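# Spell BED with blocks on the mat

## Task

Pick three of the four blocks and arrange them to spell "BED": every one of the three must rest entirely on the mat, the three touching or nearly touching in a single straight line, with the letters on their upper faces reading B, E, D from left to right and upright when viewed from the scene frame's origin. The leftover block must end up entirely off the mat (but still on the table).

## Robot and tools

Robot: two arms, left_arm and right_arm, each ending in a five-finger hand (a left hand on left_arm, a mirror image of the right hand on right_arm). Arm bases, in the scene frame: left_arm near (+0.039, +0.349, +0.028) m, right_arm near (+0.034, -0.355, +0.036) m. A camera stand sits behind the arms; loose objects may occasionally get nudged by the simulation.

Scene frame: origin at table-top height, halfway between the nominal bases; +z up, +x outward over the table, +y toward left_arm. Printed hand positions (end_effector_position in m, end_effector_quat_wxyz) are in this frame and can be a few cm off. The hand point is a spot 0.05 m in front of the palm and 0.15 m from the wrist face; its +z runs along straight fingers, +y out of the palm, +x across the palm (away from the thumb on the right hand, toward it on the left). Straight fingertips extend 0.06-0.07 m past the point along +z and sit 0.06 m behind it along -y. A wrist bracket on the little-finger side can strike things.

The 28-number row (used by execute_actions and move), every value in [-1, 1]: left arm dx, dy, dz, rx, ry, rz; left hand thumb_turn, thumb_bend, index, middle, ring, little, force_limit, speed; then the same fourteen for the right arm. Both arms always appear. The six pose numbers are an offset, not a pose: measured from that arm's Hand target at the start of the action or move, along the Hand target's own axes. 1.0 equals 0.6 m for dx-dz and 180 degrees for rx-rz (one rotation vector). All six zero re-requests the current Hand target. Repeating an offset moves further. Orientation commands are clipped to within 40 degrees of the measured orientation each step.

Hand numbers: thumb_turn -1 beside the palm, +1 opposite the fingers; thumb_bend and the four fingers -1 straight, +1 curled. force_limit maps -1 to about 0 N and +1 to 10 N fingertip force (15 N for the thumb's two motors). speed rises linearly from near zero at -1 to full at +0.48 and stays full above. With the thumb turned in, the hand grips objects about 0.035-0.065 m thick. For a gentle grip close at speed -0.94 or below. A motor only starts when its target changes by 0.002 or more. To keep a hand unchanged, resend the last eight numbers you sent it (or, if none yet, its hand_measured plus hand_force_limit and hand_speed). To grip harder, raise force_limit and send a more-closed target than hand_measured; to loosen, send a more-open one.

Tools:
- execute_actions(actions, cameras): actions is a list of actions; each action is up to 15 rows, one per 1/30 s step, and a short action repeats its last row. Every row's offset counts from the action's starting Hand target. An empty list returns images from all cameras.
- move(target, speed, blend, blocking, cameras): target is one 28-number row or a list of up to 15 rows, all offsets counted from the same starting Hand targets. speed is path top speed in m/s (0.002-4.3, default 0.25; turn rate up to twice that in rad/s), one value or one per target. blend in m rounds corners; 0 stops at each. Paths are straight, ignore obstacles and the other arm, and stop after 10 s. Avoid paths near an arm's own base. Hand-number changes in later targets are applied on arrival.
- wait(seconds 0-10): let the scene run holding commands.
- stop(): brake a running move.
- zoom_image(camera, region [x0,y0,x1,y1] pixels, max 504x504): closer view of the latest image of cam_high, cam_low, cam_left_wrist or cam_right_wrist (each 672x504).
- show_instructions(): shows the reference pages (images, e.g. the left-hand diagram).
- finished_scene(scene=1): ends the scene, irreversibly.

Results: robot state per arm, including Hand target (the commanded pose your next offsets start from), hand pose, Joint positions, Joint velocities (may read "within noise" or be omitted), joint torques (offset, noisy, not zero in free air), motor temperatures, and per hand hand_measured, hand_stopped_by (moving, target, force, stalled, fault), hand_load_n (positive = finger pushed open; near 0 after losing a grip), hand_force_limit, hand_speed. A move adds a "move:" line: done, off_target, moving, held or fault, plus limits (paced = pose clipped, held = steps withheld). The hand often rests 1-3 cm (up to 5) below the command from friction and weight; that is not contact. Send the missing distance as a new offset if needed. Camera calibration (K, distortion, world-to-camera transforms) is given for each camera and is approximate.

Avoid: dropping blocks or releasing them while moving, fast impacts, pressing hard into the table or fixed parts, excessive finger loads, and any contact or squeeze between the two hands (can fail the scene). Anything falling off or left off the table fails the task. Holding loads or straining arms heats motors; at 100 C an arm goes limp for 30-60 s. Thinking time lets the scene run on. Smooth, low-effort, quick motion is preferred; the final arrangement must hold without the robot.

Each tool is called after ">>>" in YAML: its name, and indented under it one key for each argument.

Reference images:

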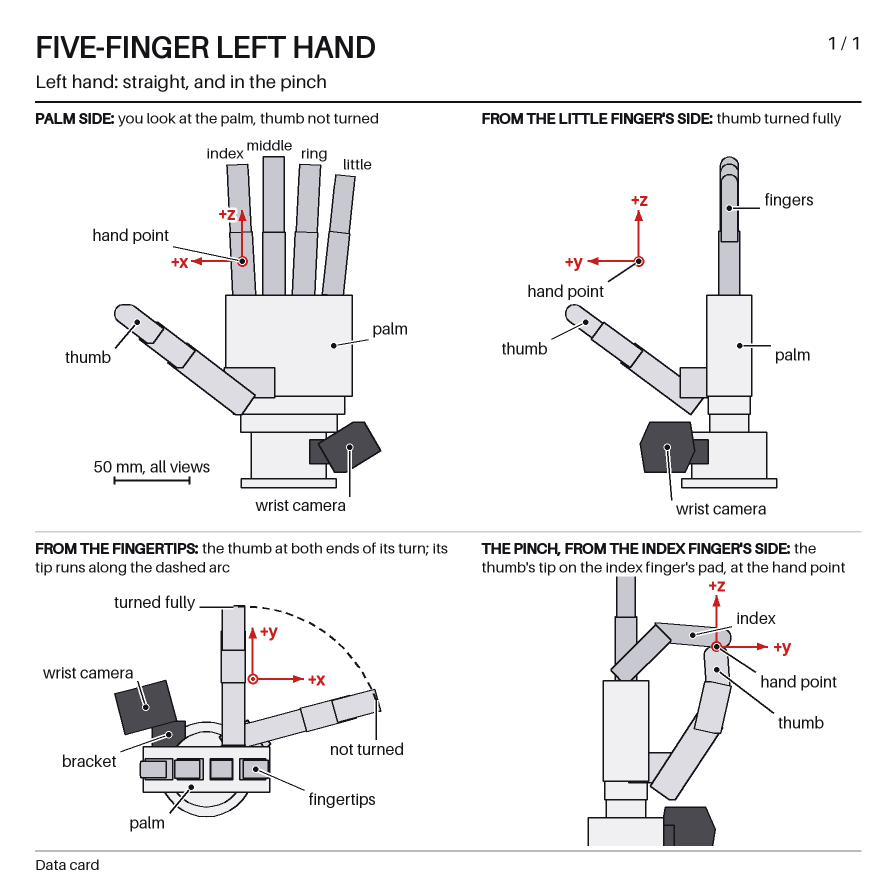

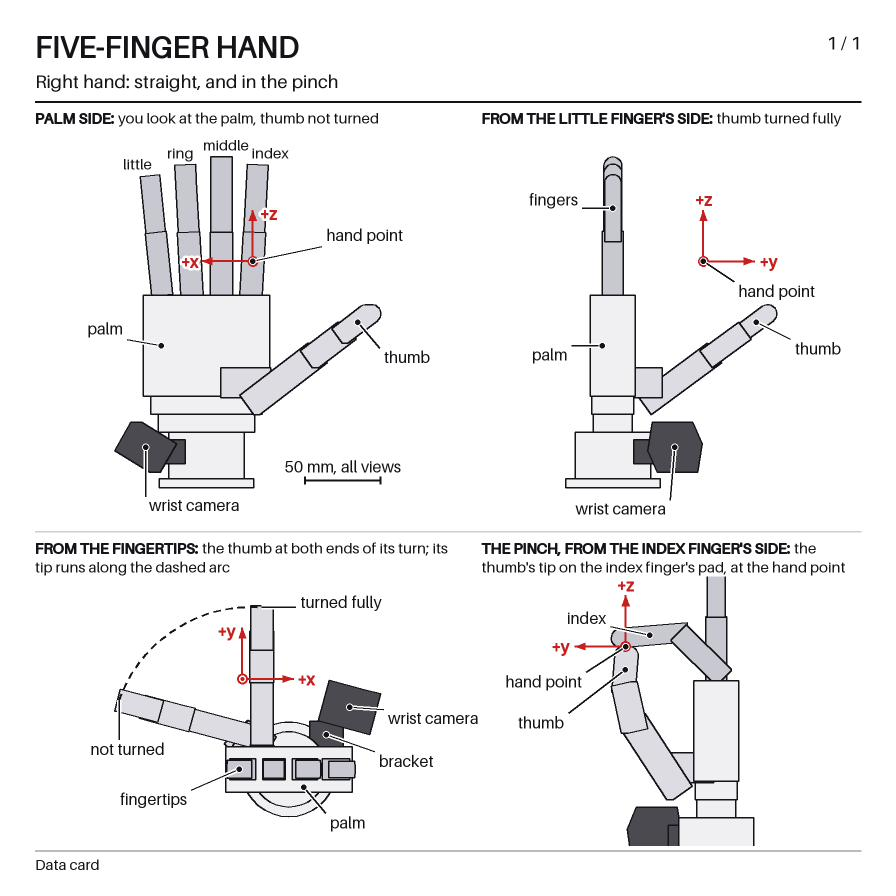

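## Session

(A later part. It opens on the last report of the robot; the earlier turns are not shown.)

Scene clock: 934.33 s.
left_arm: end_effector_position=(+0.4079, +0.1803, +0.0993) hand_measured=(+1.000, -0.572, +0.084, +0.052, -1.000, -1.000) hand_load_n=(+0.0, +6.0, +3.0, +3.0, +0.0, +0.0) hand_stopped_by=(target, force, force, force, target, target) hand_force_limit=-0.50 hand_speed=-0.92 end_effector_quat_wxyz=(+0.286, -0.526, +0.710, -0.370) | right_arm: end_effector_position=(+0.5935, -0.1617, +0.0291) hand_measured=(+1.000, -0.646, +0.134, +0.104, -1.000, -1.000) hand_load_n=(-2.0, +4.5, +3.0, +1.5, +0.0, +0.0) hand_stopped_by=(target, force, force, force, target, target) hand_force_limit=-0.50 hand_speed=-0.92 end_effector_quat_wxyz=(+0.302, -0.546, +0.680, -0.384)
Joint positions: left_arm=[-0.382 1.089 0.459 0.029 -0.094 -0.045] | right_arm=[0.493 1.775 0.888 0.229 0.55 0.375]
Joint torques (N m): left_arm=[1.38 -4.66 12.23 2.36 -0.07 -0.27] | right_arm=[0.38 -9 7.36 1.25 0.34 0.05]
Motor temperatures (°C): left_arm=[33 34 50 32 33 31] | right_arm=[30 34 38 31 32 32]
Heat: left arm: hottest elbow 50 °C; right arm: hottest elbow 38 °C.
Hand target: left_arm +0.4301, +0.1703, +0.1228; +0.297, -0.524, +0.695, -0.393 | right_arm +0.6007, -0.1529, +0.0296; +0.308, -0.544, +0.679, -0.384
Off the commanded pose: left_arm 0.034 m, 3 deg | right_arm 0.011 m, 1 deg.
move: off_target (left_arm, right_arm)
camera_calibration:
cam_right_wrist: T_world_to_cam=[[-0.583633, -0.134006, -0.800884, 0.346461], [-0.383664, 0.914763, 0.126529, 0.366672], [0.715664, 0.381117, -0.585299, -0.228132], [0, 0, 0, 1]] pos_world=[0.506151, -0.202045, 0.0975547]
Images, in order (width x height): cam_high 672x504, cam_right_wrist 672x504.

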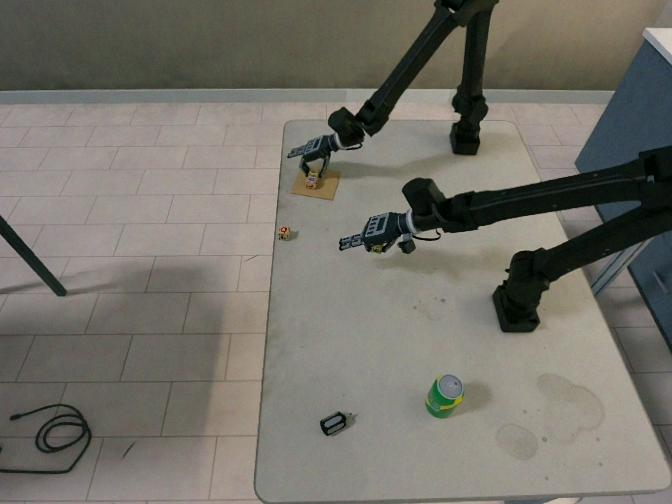

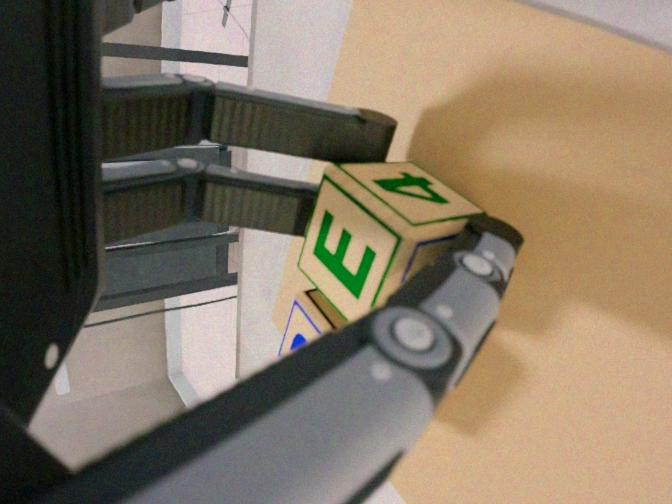

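>>> move:
  target: [0, 0, 0, 0, 0, 0, 1, -0.5, 0.3, 0.3, -1, -1, -0.5, -0.92, -0.007, -0.002, -0.001, 0, 0, 0, 1, -0.5, 0.3, 0.3, -1, -1, -0.5, -0.92]
  speed: 0.05
  cameras: ["cam_right_wrist", "cam_high"]

>>> zoom_image:
  camera: "cam_right_wrist"
  region: [260, 130, 500, 360]

Scene clock: 942.43 s.
left_arm: end_effector_position=(+0.4079, +0.1803, +0.0993) hand_measured=(+1.000, -0.572, +0.084, +0.052, -1.000, -1.000) hand_load_n=(+0.0, +6.5, +3.0, +3.0, +0.0, +0.0) hand_stopped_by=(target, force, force, force, target, target) hand_force_limit=-0.50 hand_speed=-0.92 end_effector_quat_wxyz=(+0.286, -0.526, +0.710, -0.370) | right_arm: end_effector_position=(+0.5929, -0.1607, +0.0290) hand_measured=(+1.000, -0.646, +0.134, +0.104, -1.000, -1.000) hand_load_n=(-2.5, +4.5, +2.5, +2.0, +0.0, +0.0) hand_stopped_by=(target, force, force, force, target, target) hand_force_limit=-0.50 hand_speed=-0.92 end_effector_quat_wxyz=(+0.302, -0.545, +0.680, -0.386)
Joint positions: left_arm=[-0.382 1.089 0.459 0.029 -0.094 -0.045] | right_arm=[0.497 1.776 0.888 0.229 0.557 0.377]
Joint torques (N m): left_arm=[1.49 -4.6 12.12 2.37 -0.06 -0.27] | right_arm=[0.62 -8.94 8.01 0.88 0.27 0.08]
Heat: left arm: hottest elbow 51 °C; right arm: hottest elbow 38 °C.
Hand target: left_arm +0.4301, +0.1703, +0.1228; +0.297, -0.524, +0.695, -0.393 | right_arm +0.6017, -0.1489, +0.0308; +0.308, -0.544, +0.679, -0.384
Off the commanded pose: left_arm 0.034 m, 3 deg | right_arm 0.015 m, 1 deg.
move: off_target (left_arm, right_arm)
camera_calibration:
cam_right_wrist: T_world_to_cam=[[-0.582674, -0.13432, -0.801529, 0.345532], [-0.381346, 0.916119, 0.123698, 0.364463], [0.717681, 0.377736, -0.585022, -0.229935], [0, 0, 0, 1]] pos_world=[0.505339, -0.200625, 0.0973535]
Images, in order (width x height): cam_high 672x504, cam_right_wrist 672x504.

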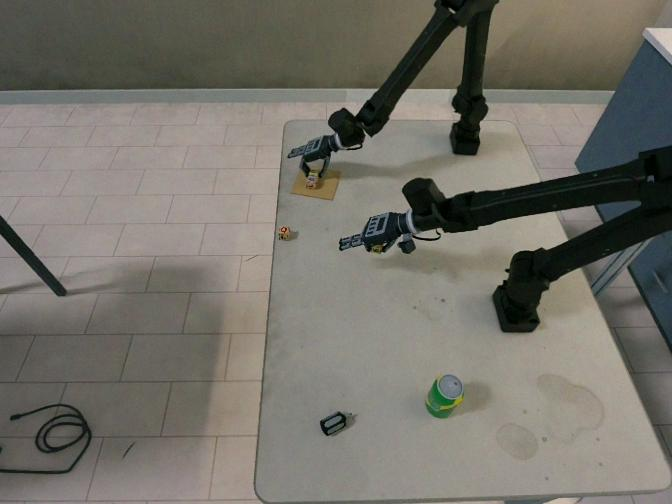

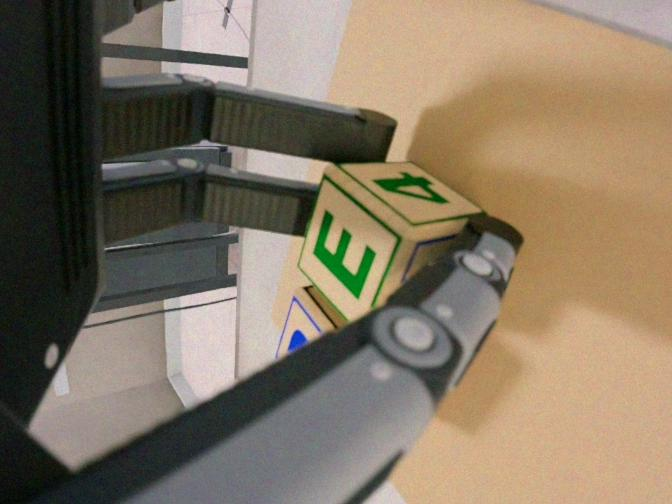

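Scaled by 2.100 from the camera's 672x504 image, which has a finer 960x720 frame.

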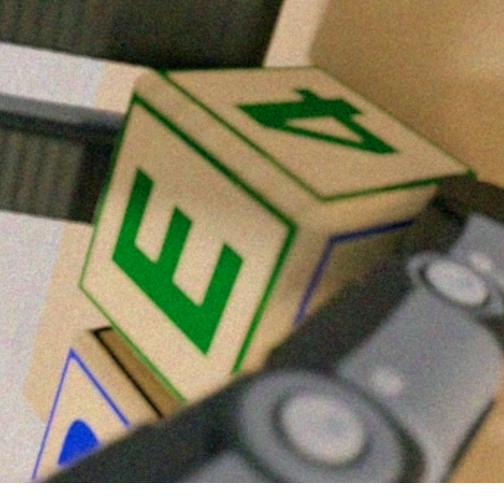

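>>> move:
  target: [0, 0, 0, 0, 0, 0, 1, -0.5, 0.3, 0.3, -1, -1, -0.5, -0.92, -0.018, 0.0, -0.004, 0, 0, 0, 1, -0.5, 0.3, 0.3, -1, -1, -0.5, -0.92]
  speed: 0.05
  cameras: ["cam_right_wrist", "cam_high"]

>>> zoom_image:
  camera: "cam_right_wrist"
  region: [260, 130, 500, 360]

Scene clock: 963.30 s.
left_arm: end_effector_position=(+0.4079, +0.1803, +0.0993) hand_measured=(+1.000, -0.572, +0.084, +0.052, -1.000, -1.000) hand_load_n=(+0.0, +6.0, +3.0, +3.0, -0.5, +0.0) hand_stopped_by=(target, force, force, force, target, target) hand_force_limit=-0.50 hand_speed=-0.92 end_effector_quat_wxyz=(+0.286, -0.526, +0.710, -0.370) | right_arm: end_effector_position=(+0.5906, -0.1521, +0.0289) hand_measured=(+1.000, -0.646, +0.134, +0.104, -1.000, -1.000) hand_load_n=(-3.0, +4.5, +2.5, +1.5, +0.0, +0.0) hand_stopped_by=(target, force, force, force, target, target) hand_force_limit=-0.50 hand_speed=-0.92 end_effector_quat_wxyz=(+0.301, -0.546, +0.679, -0.387)
Joint positions: left_arm=[-0.382 1.089 0.459 0.029 -0.094 -0.045] | right_arm=[0.517 1.78 0.895 0.218 0.575 0.387]
Joint torques (N m): left_arm=[1.44 -4.72 12.15 2.4 -0.06 -0.27] | right_arm=[0.67 -8.82 8.75 0.59 0.22 0.13]
Heat: left arm: hottest elbow 53 °C; right arm: hottest elbow 39 °C.
Hand target: left_arm +0.4301, +0.1703, +0.1228; +0.297, -0.524, +0.695, -0.393 | right_arm +0.6019, -0.1378, +0.0321; +0.308, -0.544, +0.679, -0.384
Off the commanded pose: left_arm 0.034 m, 3 deg | right_arm 0.019 m, 1 deg.
move: off_target (left_arm, right_arm)
camera_calibration:
cam_right_wrist: T_world_to_cam=[[-0.582771, -0.13875, -0.800704, 0.344645], [-0.38218, 0.916346, 0.11937, 0.356424], [0.717159, 0.375578, -0.587047, -0.231573], [0, 0, 0, 1]] pos_world=[0.503142, -0.191814, 0.0974674]
Images, in order (width x height): cam_high 672x504, cam_right_wrist 672x504.

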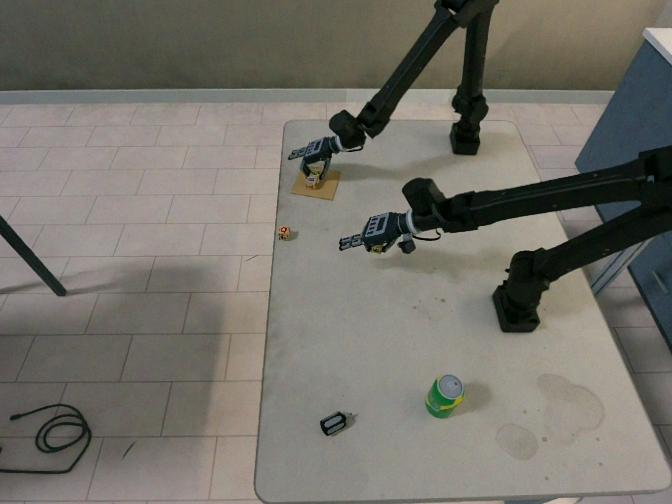

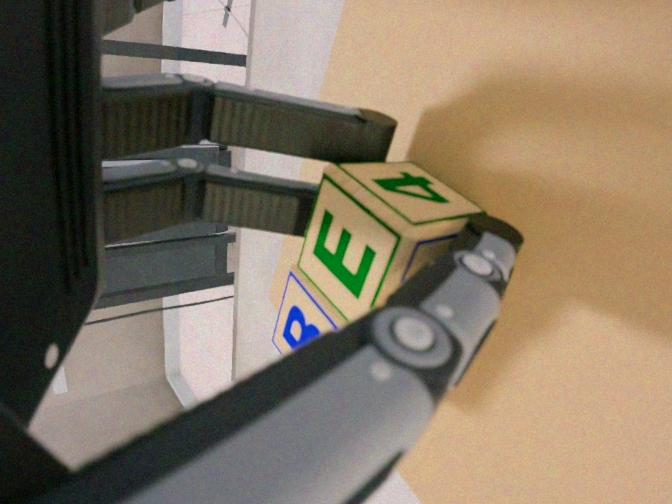

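Scaled by 2.100 from the camera's 672x504 image, which has a finer 960x720 frame.

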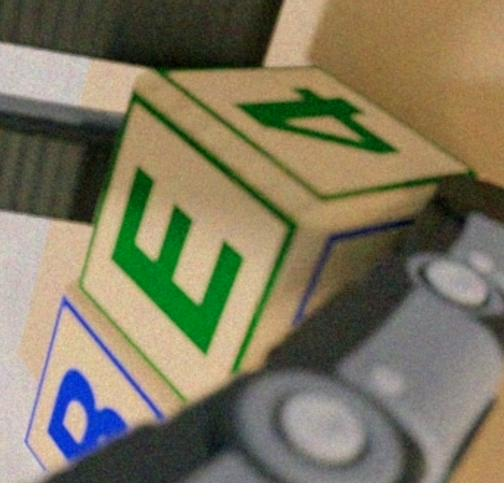

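>>> move:
  target:
    - [0, 0, 0, 0, 0, 0, 1, -0.5, 0.3, 0.3, -1, -1, -0.5, -0.92, 0.0205, 0.0065, -0.0075, 0, 0, 0, 1, -0.5, 0.3, 0.3, -1, -1, -0.5, -0.92]
    - [0, 0, 0, 0, 0, 0, 1, -0.5, 0.3, 0.3, -1, -1, -0.5, -0.92, 0.0205, 0.0065, -0.0075, 0, 0, 0, 1, -0.73, -0.2, -0.2, -1, -1, -0.5, -0.75]
    - [0, 0, 0, 0, 0, 0, 1, -0.5, 0.3, 0.3, -1, -1, -0.5, -0.92, 0.0205, -0.1207, -0.0838, 0, 0, 0, 1, -0.73, -0.2, -0.2, -1, -1, -0.5, -0.75]
  speed: [0.05, 0.05, 0.06]
  cameras: ["cam_right_wrist", "cam_high"]

>>> zoom_image:
  camera: "cam_high"
  region: [285, 150, 355, 206]

Scene clock: 982.77 s.
left_arm: end_effector_position=(+0.4079, +0.1803, +0.0993) hand_measured=(+1.000, -0.572, +0.084, +0.052, -1.000, -1.000) hand_load_n=(-0.5, +6.0, +3.0, +3.0, +0.0, +0.0) hand_stopped_by=(target, force, force, force, target, target) hand_force_limit=-0.50 hand_speed=-0.92 end_effector_quat_wxyz=(+0.286, -0.526, +0.710, -0.370) | right_arm: end_effector_position=(+0.5747, -0.1585, +0.0922) hand_measured=(+1.000, -0.730, -0.200, -0.200, -1.000, -1.000) hand_load_n=(+0.0, +0.0, +0.0, +0.0, +0.0, -0.5) hand_stopped_by=(target, target, target, target, target, target) hand_force_limit=-0.50 hand_speed=-0.75 end_effector_quat_wxyz=(+0.286, -0.557, +0.680, -0.381)
Joint positions: left_arm=[-0.382 1.089 0.459 0.029 -0.094 -0.045] | right_arm=[0.517 1.613 0.919 -0.012 0.568 0.387]
Joint torques (N m): left_arm=[1.38 -4.54 12.16 2.4 -0.07 -0.27] | right_arm=[-0.32 -10.11 10.26 0.66 0.12 0.02]
Heat: left arm: hottest elbow 54 °C; right arm: hottest elbow 40 °C.
Hand target: left_arm +0.4301, +0.1703, +0.1228; +0.297, -0.524, +0.695, -0.393 | right_arm +0.5936, -0.1487, +0.1200; +0.308, -0.544, +0.679, -0.384
Off the commanded pose: left_arm 0.034 m, 3 deg | right_arm 0.035 m, 3 deg.
move: off_target (left_arm, right_arm)
camera_calibration:
cam_right_wrist: T_world_to_cam=[[-0.610797, -0.151829, -0.777094, 0.396985], [-0.38247, 0.915922, 0.121668, 0.348476], [0.693285, 0.37153, -0.617513, -0.164745], [0, 0, 0, 1]] pos_world=[0.489974, -0.197695, 0.164364]
Images, in order (width x height): cam_high 672x504, cam_right_wrist 672x504.

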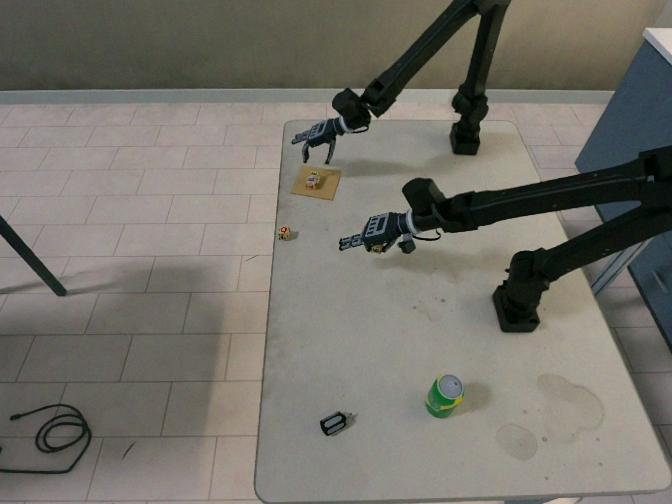

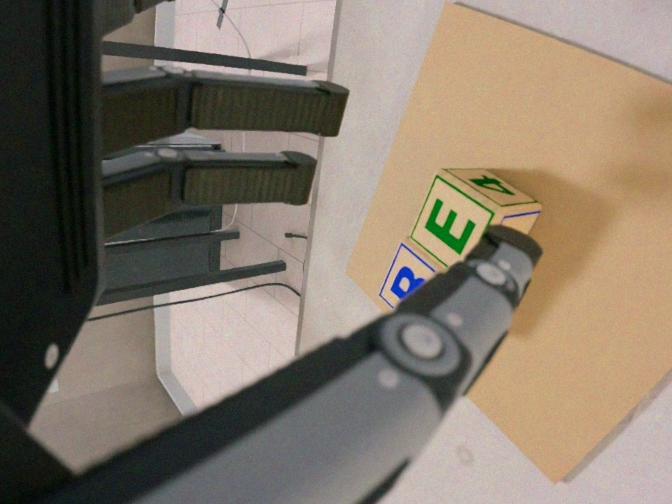

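Scaled by 7.200 from the camera's 672x504 image, which has a finer 960x720 frame.

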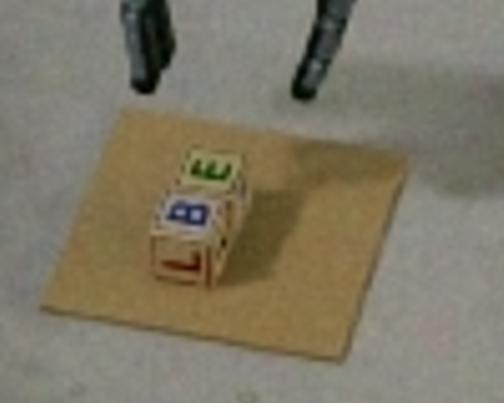

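>>> move:
  target:
    - [0, 0, 0, 0, 0, 0, 1, -0.5, 0.3, 0.3, -1, -1, -0.5, -0.92, 0.3485, 0.0303, -0.2772, 0, 0, 0, 1, -0.73, -0.2, -0.2, -1, -1, -0.5, -0.75]
    - [0.5377, -0.1968, 0.3528, 0, 0, 0, 1, -0.5, 0.3, 0.3, -1, -1, -0.5, -0.92, 0.3485, 0.0303, -0.2772, 0, 0, 0, 1, -0.73, -0.2, -0.2, -1, -1, -0.5, -0.75]
  speed: [0.25, 0.25]
  cameras: ["cam_left_wrist", "cam_high"]

>>> zoom_image:
  camera: "cam_left_wrist"
  region: [0, 100, 400, 500]

Scene clock: 1012.90 s.
left_arm: end_effector_position=(+0.5627, -0.1915, +0.0945) hand_measured=(+1.000, -0.572, +0.084, +0.052, -1.000, -1.000) hand_load_n=(+0.0, +6.5, +2.5, +3.0, -0.5, +0.0) hand_stopped_by=(target, force, force, force, target, target) hand_force_limit=-0.50 hand_speed=-0.92 end_effector_quat_wxyz=(+0.297, -0.520, +0.707, -0.376) | right_arm: end_effector_position=(+0.4042, -0.3186, +0.2001) hand_measured=(+1.000, -0.730, -0.200, -0.200, -1.000, -1.000) hand_load_n=(+0.0, +0.0, +0.0, +0.0, +0.0, +0.0) hand_stopped_by=(target, target, target, target, target, target) hand_force_limit=-0.50 hand_speed=-0.75 end_effector_quat_wxyz=(+0.319, -0.536, +0.678, -0.389)
Joint positions: left_arm=[-0.858 1.976 1.475 -0.161 -0.494 -0.318] | right_arm=[0.217 0.767 0.523 -0.303 0.32 0.208]
Joint torques (N m): left_arm=[1.38 -15.91 13.07 1.05 -0.29 -0.24] | right_arm=[-0.44 0.15 7.45 0.9 -0.02 -0.11]
Motor temperatures (°C): left_arm=[33 34 56 32 33 31] | right_arm=[30 36 41 31 32 32]
Heat: left arm: hottest elbow 56 °C; right arm: hottest elbow 41 °C.
Hand target: left_arm +0.5745, -0.2066, +0.1152; +0.296, -0.524, +0.695, -0.393 | right_arm +0.3999, -0.3198, +0.1899; +0.308, -0.544, +0.679, -0.384
Off the commanded pose: left_arm 0.028 m, 3 deg | right_arm 0.011 m, 2 deg.
move: off_target (left_arm, right_arm)
camera_calibration:
cam_left_wrist: T_world_to_cam=[[0.405044, -0.434866, 0.804258, -0.38867], [-0.776246, -0.628349, 0.0511848, 0.310849], [0.483096, -0.645034, -0.592072, -0.230238], [0, 0, 0, 1]] pos_world=[0.50995, -0.122209, 0.160363]
Images, in order (width x height): cam_high 672x504, cam_left_wrist 672x504.

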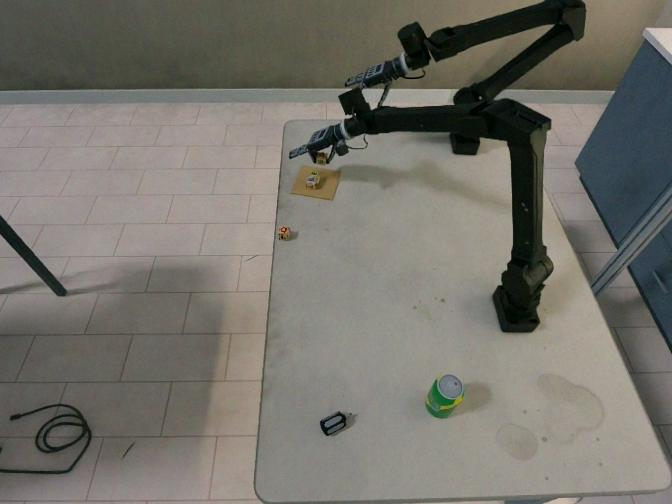

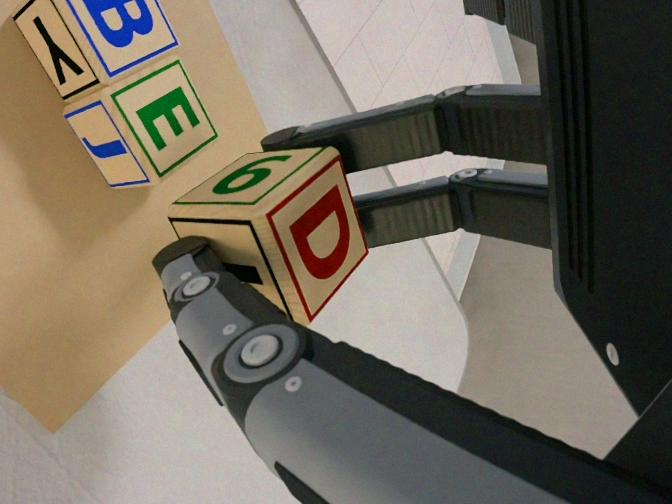

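Scaled by 1.260 from the camera's 672x504 image, which has a finer 960x720 frame.

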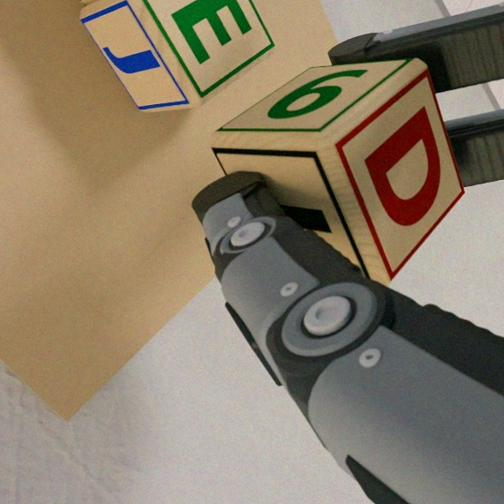

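>>> move:
  target: [0.0041, 0.051, 0.0499, 0, 0, 0, 1, -0.5, 0.3, 0.3, -1, -1, -0.5, -0.92, 0, 0, 0, 0, 0, 0, 1, -0.73, -0.2, -0.2, -1, -1, -0.5, -0.75]
  speed: 0.1
  cameras: ["cam_left_wrist", "cam_high"]

>>> zoom_image:
  camera: "cam_high"
  region: [285, 140, 355, 206]

Scene clock: 1033.63 s.
left_arm: end_effector_position=(+0.5647, -0.1943, +0.0470) hand_measured=(+1.000, -0.572, +0.084, +0.052, -1.000, -1.000) hand_load_n=(+0.0, +6.0, +2.5, +3.5, +0.0, +0.0) hand_stopped_by=(target, force, force, force, target, target) hand_force_limit=-0.50 hand_speed=-0.92 end_effector_quat_wxyz=(+0.296, -0.520, +0.714, -0.364) | right_arm: end_effector_position=(+0.4042, -0.3186, +0.2001) hand_measured=(+1.000, -0.730, -0.200, -0.200, -1.000, -1.000) hand_load_n=(+0.0, +0.0, -0.5, +0.0, +0.0, +0.0) hand_stopped_by=(target, target, target, target, target, target) hand_force_limit=-0.50 hand_speed=-0.75 end_effector_quat_wxyz=(+0.319, -0.536, +0.678, -0.389)
Joint positions: left_arm=[-0.858 2.053 1.475 -0.111 -0.493 -0.319] | right_arm=[0.217 0.767 0.523 -0.303 0.32 0.208]
Joint torques (N m): left_arm=[1.85 -16.56 12.42 2.13 -0.18 -0.23] | right_arm=[-0.56 0.15 7.43 0.9 -0.02 -0.11]
Motor temperatures (°C): left_arm=[33 37 57 32 33 31] | right_arm=[30 34 41 31 32 32]
Heat: left arm: hottest elbow 57 °C; right arm: hottest elbow 41 °C.
Hand target: left_arm +0.5833, -0.2117, +0.0735; +0.296, -0.524, +0.695, -0.393 | right_arm +0.3999, -0.3198, +0.1899; +0.308, -0.544, +0.679, -0.384
Off the commanded pose: left_arm 0.037 m, 4 deg | right_arm 0.011 m, 2 deg.
move: off_target (left_arm, right_arm)
camera_calibration:
cam_left_wrist: T_world_to_cam=[[0.41996, -0.450766, 0.787682, -0.363177], [-0.775588, -0.628961, 0.053577, 0.312383], [0.471271, -0.633417, -0.613748, -0.251184], [0, 0, 0, 1]] pos_world=[0.513177, -0.126335, 0.115168]
Images, in order (width x height): cam_high 672x504, cam_left_wrist 672x504.

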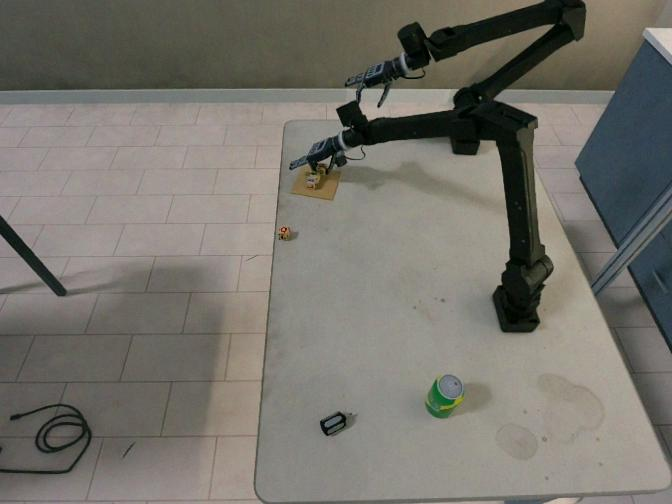

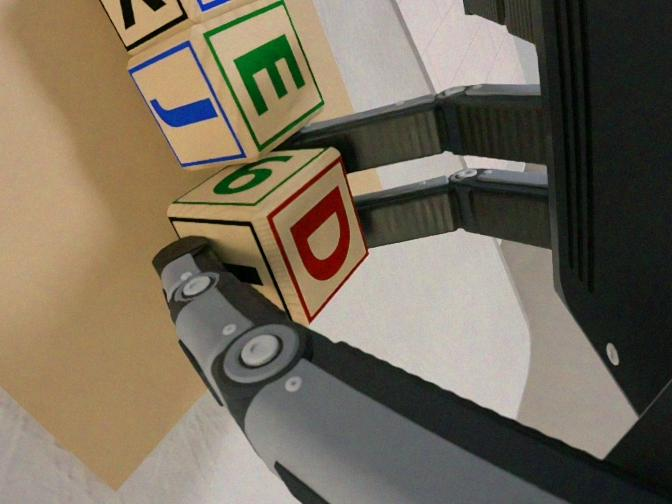

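Scaled by 7.200 from the camera's 672x504 image, which has a finer 960x720 frame.

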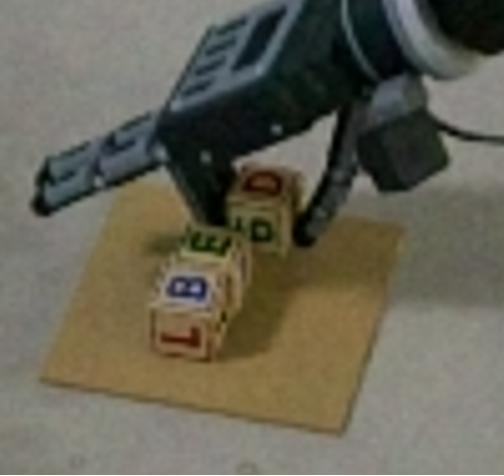

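>>> move:
  target: [0.0128, -0.0630, -0.0400, 0, 0, 0, 1, -0.5, 0.3, 0.3, -1, -1, -0.5, -0.92, 0, 0, 0, 0, 0, 0, 1, -0.73, -0.2, -0.2, -1, -1, -0.5, -0.75]
  speed: 0.08
  cameras: ["cam_left_wrist", "cam_high"]

>>> zoom_image:
  camera: "cam_high"
  region: [285, 140, 355, 206]

Scene clock: 1054.47 s.
left_arm: end_effector_position=(+0.5708, -0.2000, +0.0822) hand_measured=(+1.000, -0.572, +0.084, +0.052, -1.000, -1.000) hand_load_n=(-0.5, +6.0, +2.5, +3.5, +0.0, +0.0) hand_stopped_by=(target, force, force, force, target, target) hand_force_limit=-0.50 hand_speed=-0.92 end_effector_quat_wxyz=(+0.298, -0.522, +0.711, -0.366) | right_arm: end_effector_position=(+0.4042, -0.3186, +0.2001) hand_measured=(+1.000, -0.730, -0.200, -0.200, -1.000, -1.000) hand_load_n=(+0.0, +0.0, +0.0, +0.0, -0.5, +0.0) hand_stopped_by=(target, target, target, target, target, target) hand_force_limit=-0.50 hand_speed=-0.75 end_effector_quat_wxyz=(+0.319, -0.536, +0.678, -0.389)
Joint positions: left_arm=[-0.858 2.024 1.529 -0.189 -0.498 -0.322] | right_arm=[0.217 0.767 0.523 -0.303 0.32 0.208]
Joint torques (N m): left_arm=[1.14 -17.73 12.94 1.07 -0.3 -0.27] | right_arm=[-0.5 0.09 7.43 0.9 -0.02 -0.11]
Motor temperatures (°C): left_arm=[33 36 57 32 33 31] | right_arm=[30 34 41 31 32 32]
Heat: left arm: hottest elbow 57 °C; right arm: hottest elbow 41 °C.
Hand target: left_arm +0.5802, -0.2188, +0.1185; +0.297, -0.524, +0.695, -0.393 | right_arm +0.3999, -0.3198, +0.1899; +0.308, -0.544, +0.679, -0.384
Off the commanded pose: left_arm 0.042 m, 4 deg | right_arm 0.011 m, 2 deg.
move: off_target (left_arm, right_arm)
camera_calibration:
cam_left_wrist: T_world_to_cam=[[0.418288, -0.444857, 0.791921, -0.394251], [-0.772008, -0.633489, 0.0519111, 0.308877], [0.47858, -0.633083, -0.608414, -0.24061], [0, 0, 0, 1]] pos_world=[0.518517, -0.132041, 0.14979]
Images, in order (width x height): cam_high 672x504, cam_left_wrist 672x504.

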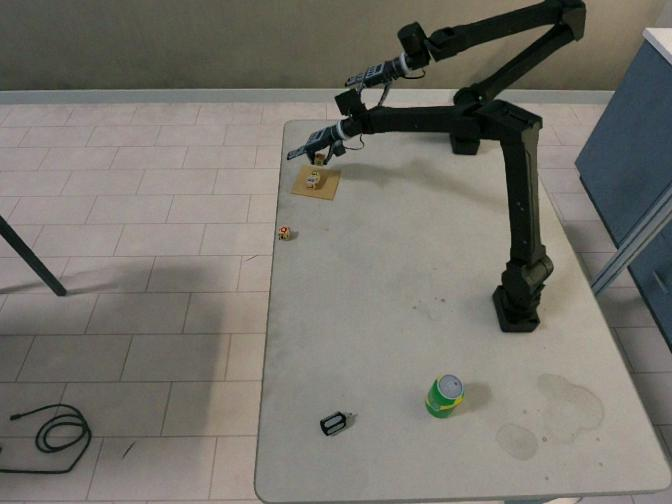

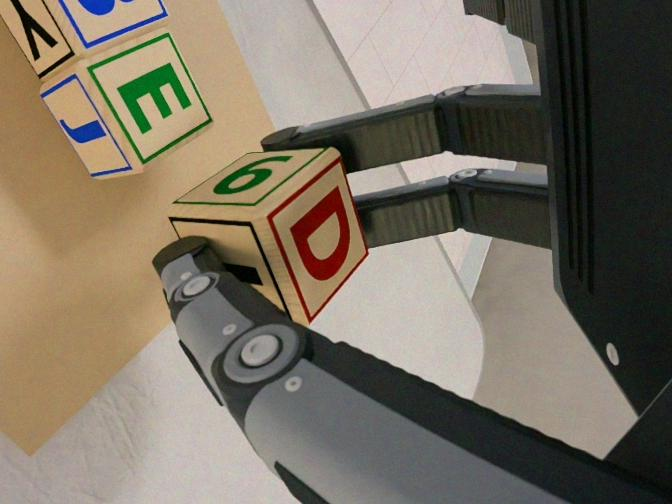

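Scaled by 7.200 from the camera's 672x504 image, which has a finer 960x720 frame.

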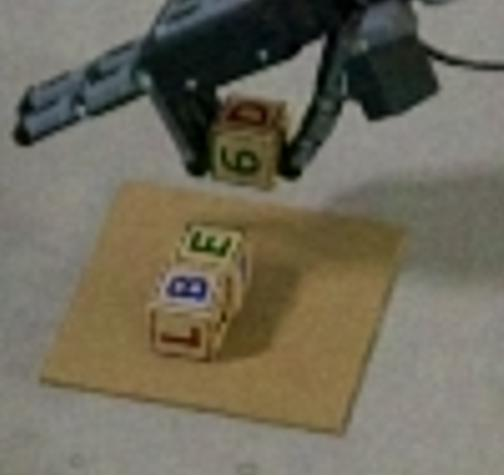

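>>> move:
  target: [-0.0217, -0.0138, 0.0230, 0, 0, 0, 1, -0.5, 0.3, 0.3, -1, -1, -0.5, -0.92, 0, 0, 0, 0, 0, 0, 1, -0.73, -0.2, -0.2, -1, -1, -0.5, -0.75]
  speed: 0.08
  cameras: ["cam_left_wrist", "cam_high"]

Scene clock: 1072.63 s.
left_arm: end_effector_position=(+0.5835, -0.1983, +0.0913) hand_measured=(+1.000, -0.572, +0.084, +0.052, -1.000, -1.000) hand_load_n=(-0.5, +6.0, +2.5, +3.5, +0.0, +0.0) hand_stopped_by=(target, force, force, force, target, target) hand_force_limit=-0.50 hand_speed=-0.92 end_effector_quat_wxyz=(+0.293, -0.526, +0.705, -0.374) | right_arm: end_effector_position=(+0.4042, -0.3186, +0.2001) hand_measured=(+1.000, -0.730, -0.200, -0.200, -1.000, -1.000) hand_load_n=(+0.0, +0.0, +0.0, +0.0, +0.0, +0.0) hand_stopped_by=(target, target, target, target, target, target) hand_force_limit=-0.50 hand_speed=-0.75 end_effector_quat_wxyz=(+0.319, -0.536, +0.678, -0.389)
Joint positions: left_arm=[-0.839 2.024 1.548 -0.189 -0.478 -0.322] | right_arm=[0.217 0.767 0.523 -0.303 0.32 0.208]
Joint torques (N m): left_arm=[1.85 -16.79 13.45 1.16 -0.12 -0.08] | right_arm=[-0.5 0.09 7.43 0.9 -0.02 -0.11]
Motor temperatures (°C): left_arm=[33 37 60 32 33 31] | right_arm=[30 33 41 31 32 32]
Heat: left arm: hottest elbow 60 °C; right arm: hottest elbow 41 °C.
Hand target: left_arm +0.5993, -0.2106, +0.1184; +0.296, -0.524, +0.695, -0.393 | right_arm +0.3999, -0.3198, +0.1899; +0.308, -0.544, +0.679, -0.384
Off the commanded pose: left_arm 0.034 m, 3 deg | right_arm 0.011 m, 2 deg.
move: off_target (left_arm, right_arm)
camera_calibration:
cam_left_wrist: T_world_to_cam=[[0.417624, -0.425579, 0.802791, -0.402809], [-0.770057, -0.634746, 0.0641009, 0.316723], [0.482289, -0.644965, -0.592805, -0.245954], [0, 0, 0, 1]] pos_world=[0.530738, -0.12902, 0.157266]
Images, in order (width x height): cam_high 672x504, cam_left_wrist 672x504.

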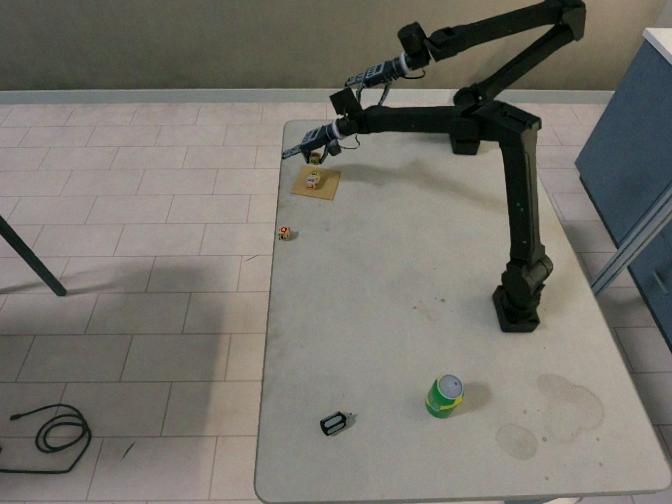

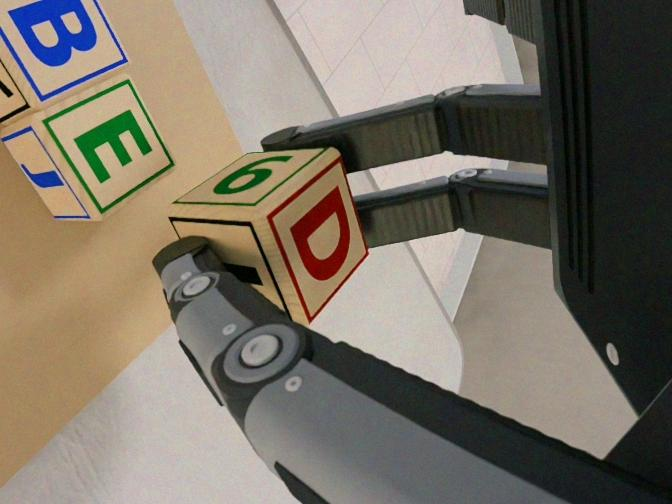

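>>> move:
  target: [0.0232, 0.0383, 0.0073, 0, 0, 0, 1, -0.5, 0.3, 0.3, -1, -1, -0.5, -0.92, 0, 0, 0, 0, 0, 0, 1, -0.73, -0.2, -0.2, -1, -1, -0.5, -0.75]
  speed: 0.08
  cameras: ["cam_left_wrist", "cam_high"]

>>> zoom_image:
  camera: "cam_high"
  region: [285, 140, 355, 206]

Scene clock: 1097.80 s.
left_arm: end_effector_position=(+0.5784, -0.2035, +0.0800) hand_measured=(+1.000, -0.572, +0.084, +0.052, -1.000, -1.000) hand_load_n=(+0.0, +6.0, +2.5, +3.0, +0.0, +0.0) hand_stopped_by=(target, force, force, force, target, target) hand_force_limit=-0.50 hand_speed=-0.92 end_effector_quat_wxyz=(+0.297, -0.523, +0.708, -0.370) | right_arm: end_effector_position=(+0.4042, -0.3186, +0.2001) hand_measured=(+1.000, -0.730, -0.200, -0.200, -1.000, -1.000) hand_load_n=(+0.0, +0.0, +0.0, +0.0, +0.0, +0.0) hand_stopped_by=(target, target, target, target, target, target) hand_force_limit=-0.50 hand_speed=-0.75 end_effector_quat_wxyz=(+0.319, -0.536, +0.678, -0.389)
Joint positions: left_arm=[-0.852 2.042 1.548 -0.18 -0.494 -0.322] | right_arm=[0.217 0.767 0.523 -0.303 0.32 0.208]
Joint torques (N m): left_arm=[1.14 -16.03 12.08 2.26 -0.29 -0.23] | right_arm=[-0.5 0.21 7.43 0.88 -0.03 -0.11]
Motor temperatures (°C): left_arm=[33 38 61 32 33 31] | right_arm=[30 33 41 31 32 32]
Heat: left arm: hottest elbow 61 °C; right arm: hottest elbow 41 °C.
Hand target: left_arm +0.5878, -0.2217, +0.0966; +0.297, -0.524, +0.695, -0.393 | right_arm +0.3999, -0.3198, +0.1899; +0.308, -0.544, +0.679, -0.384
Off the commanded pose: left_arm 0.026 m, 3 deg | right_arm 0.011 m, 2 deg.
move: off_target (left_arm, right_arm)
camera_calibration:
cam_left_wrist: T_world_to_cam=[[0.415861, -0.436505, 0.797824, -0.394616], [-0.770845, -0.634683, 0.0545503, 0.311455], [0.482554, -0.637684, -0.600418, -0.251686], [0, 0, 0, 1]] pos_world=[0.52564, -0.135073, 0.146727]
Images, in order (width x height): cam_high 672x504, cam_left_wrist 672x504.

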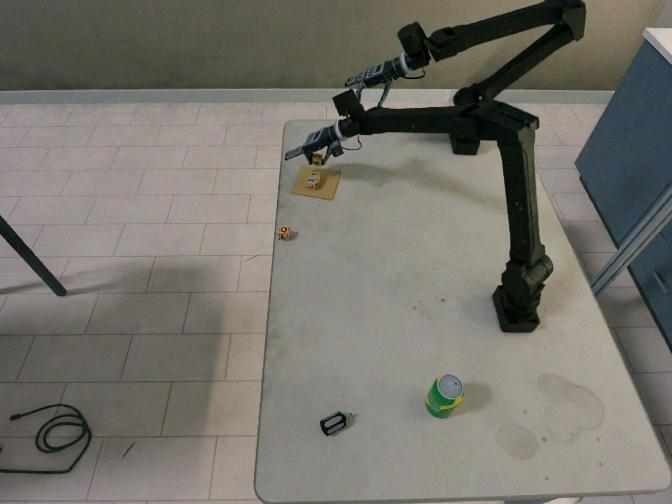

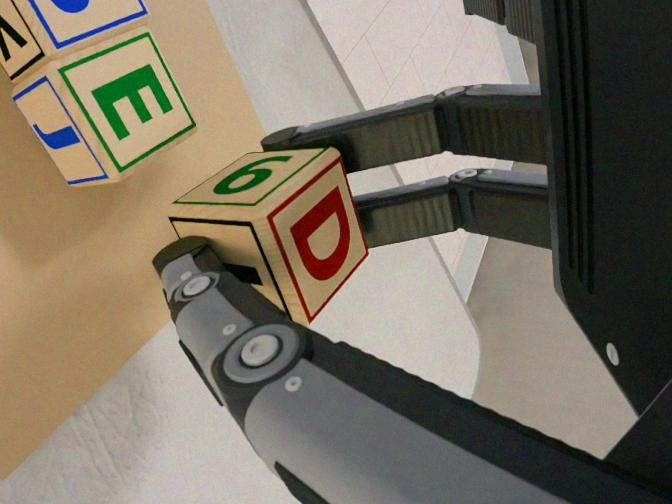

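Scaled by 7.200 from the camera's 672x504 image, which has a finer 960x720 frame.

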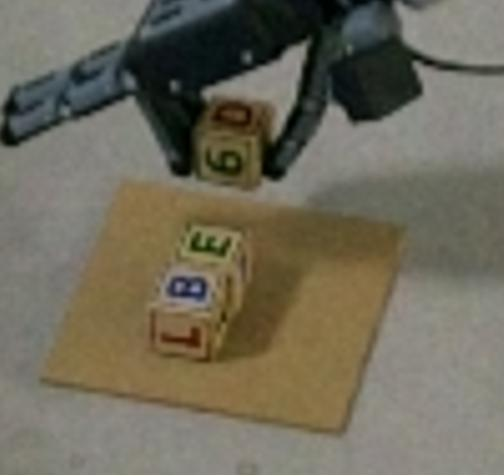

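>>> move:
  target: [0, 0.0457, 0.0275, 0, 0, 0, 1, -0.5, 0.3, 0.3, -1, -1, -0.5, -0.92, 0, 0, 0, 0, 0, 0, 1, -0.73, -0.2, -0.2, -1, -1, -0.5, -0.75]
  speed: 0.06
  cameras: ["cam_left_wrist", "cam_high"]

>>> zoom_image:
  camera: "cam_high"
  region: [285, 140, 355, 206]

>>> zoom_image:
  camera: "cam_left_wrist"
  region: [80, 0, 400, 320]

Scene clock: 1105.93 s.
left_arm: end_effector_position=(+0.5844, -0.2104, +0.0574) hand_measured=(+1.000, -0.572, +0.084, +0.052, -1.000, -1.000) hand_load_n=(+0.0, +6.0, +2.5, +3.5, +0.0, +0.0) hand_stopped_by=(target, force, force, force, target, target) hand_force_limit=-0.50 hand_speed=-0.92 end_effector_quat_wxyz=(+0.298, -0.523, +0.703, -0.379) | right_arm: end_effector_position=(+0.4042, -0.3186, +0.2001) hand_measured=(+1.000, -0.730, -0.200, -0.200, -1.000, -1.000) hand_load_n=(+0.0, +0.0, +0.0, +0.0, +0.0, +0.0) hand_stopped_by=(target, target, target, target, target, target) hand_force_limit=-0.50 hand_speed=-0.75 end_effector_quat_wxyz=(+0.319, -0.536, +0.678, -0.389)
Joint positions: left_arm=[-0.852 2.088 1.548 -0.114 -0.494 -0.322] | right_arm=[0.217 0.767 0.523 -0.303 0.32 0.208]
Joint torques (N m): left_arm=[1.14 -16.62 10.13 2.19 -0.29 -0.23] | right_arm=[-0.5 0.15 7.43 0.91 -0.02 -0.11]
Motor temperatures (°C): left_arm=[33 39 60 32 33 31] | right_arm=[30 32 41 31 32 32]
Heat: left arm: hottest elbow 60 °C; right arm: hottest elbow 41 °C.
Hand target: left_arm +0.5878, -0.2217, +0.0644; +0.297, -0.524, +0.695, -0.393 | right_arm +0.3999, -0.3198, +0.1899; +0.308, -0.544, +0.679, -0.384
Off the commanded pose: left_arm 0.014 m, 2 deg | right_arm 0.011 m, 2 deg.
move: off_target (left_arm, right_arm)
camera_calibration:
cam_left_wrist: T_world_to_cam=[[0.405453, -0.42442, 0.809615, -0.374242], [-0.771354, -0.634122, 0.0538703, 0.3134], [0.490531, -0.646342, -0.584485, -0.279923], [0, 0, 0, 1]] pos_world=[0.53079, -0.141028, 0.122498]
Images, in order (width x height): cam_high 672x504, cam_left_wrist 672x504.

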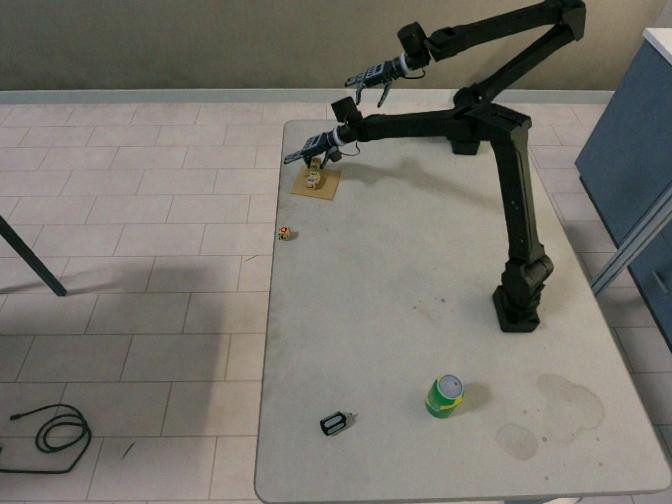

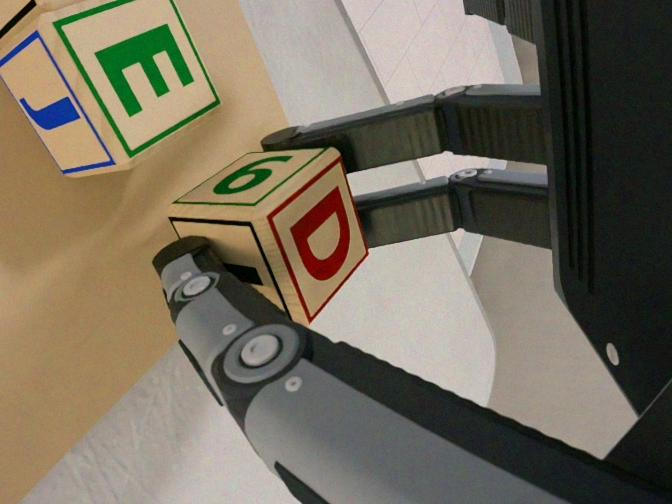

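Scaled by 7.200 from the camera's 672x504 image, which has a finer 960x720 frame.

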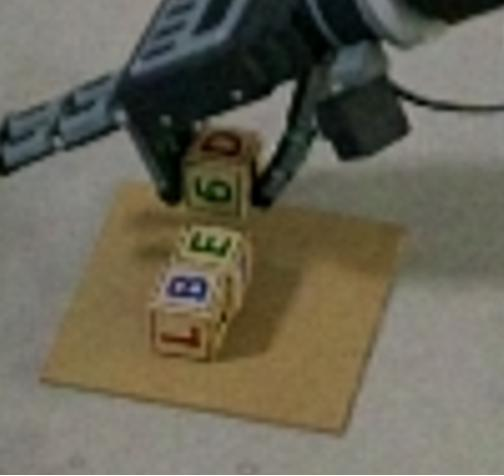

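Scaled by 1.575 from the camera's 672x504 image, which has a finer 960x720 frame.

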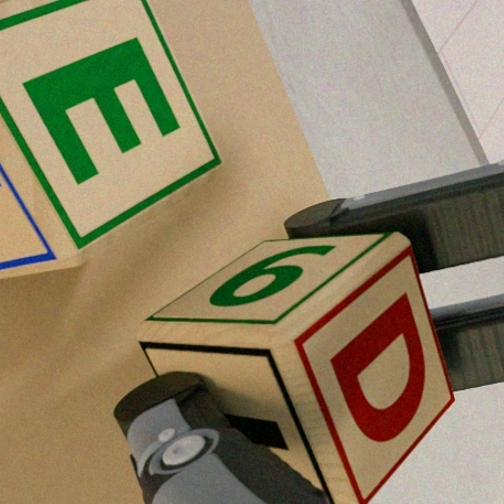

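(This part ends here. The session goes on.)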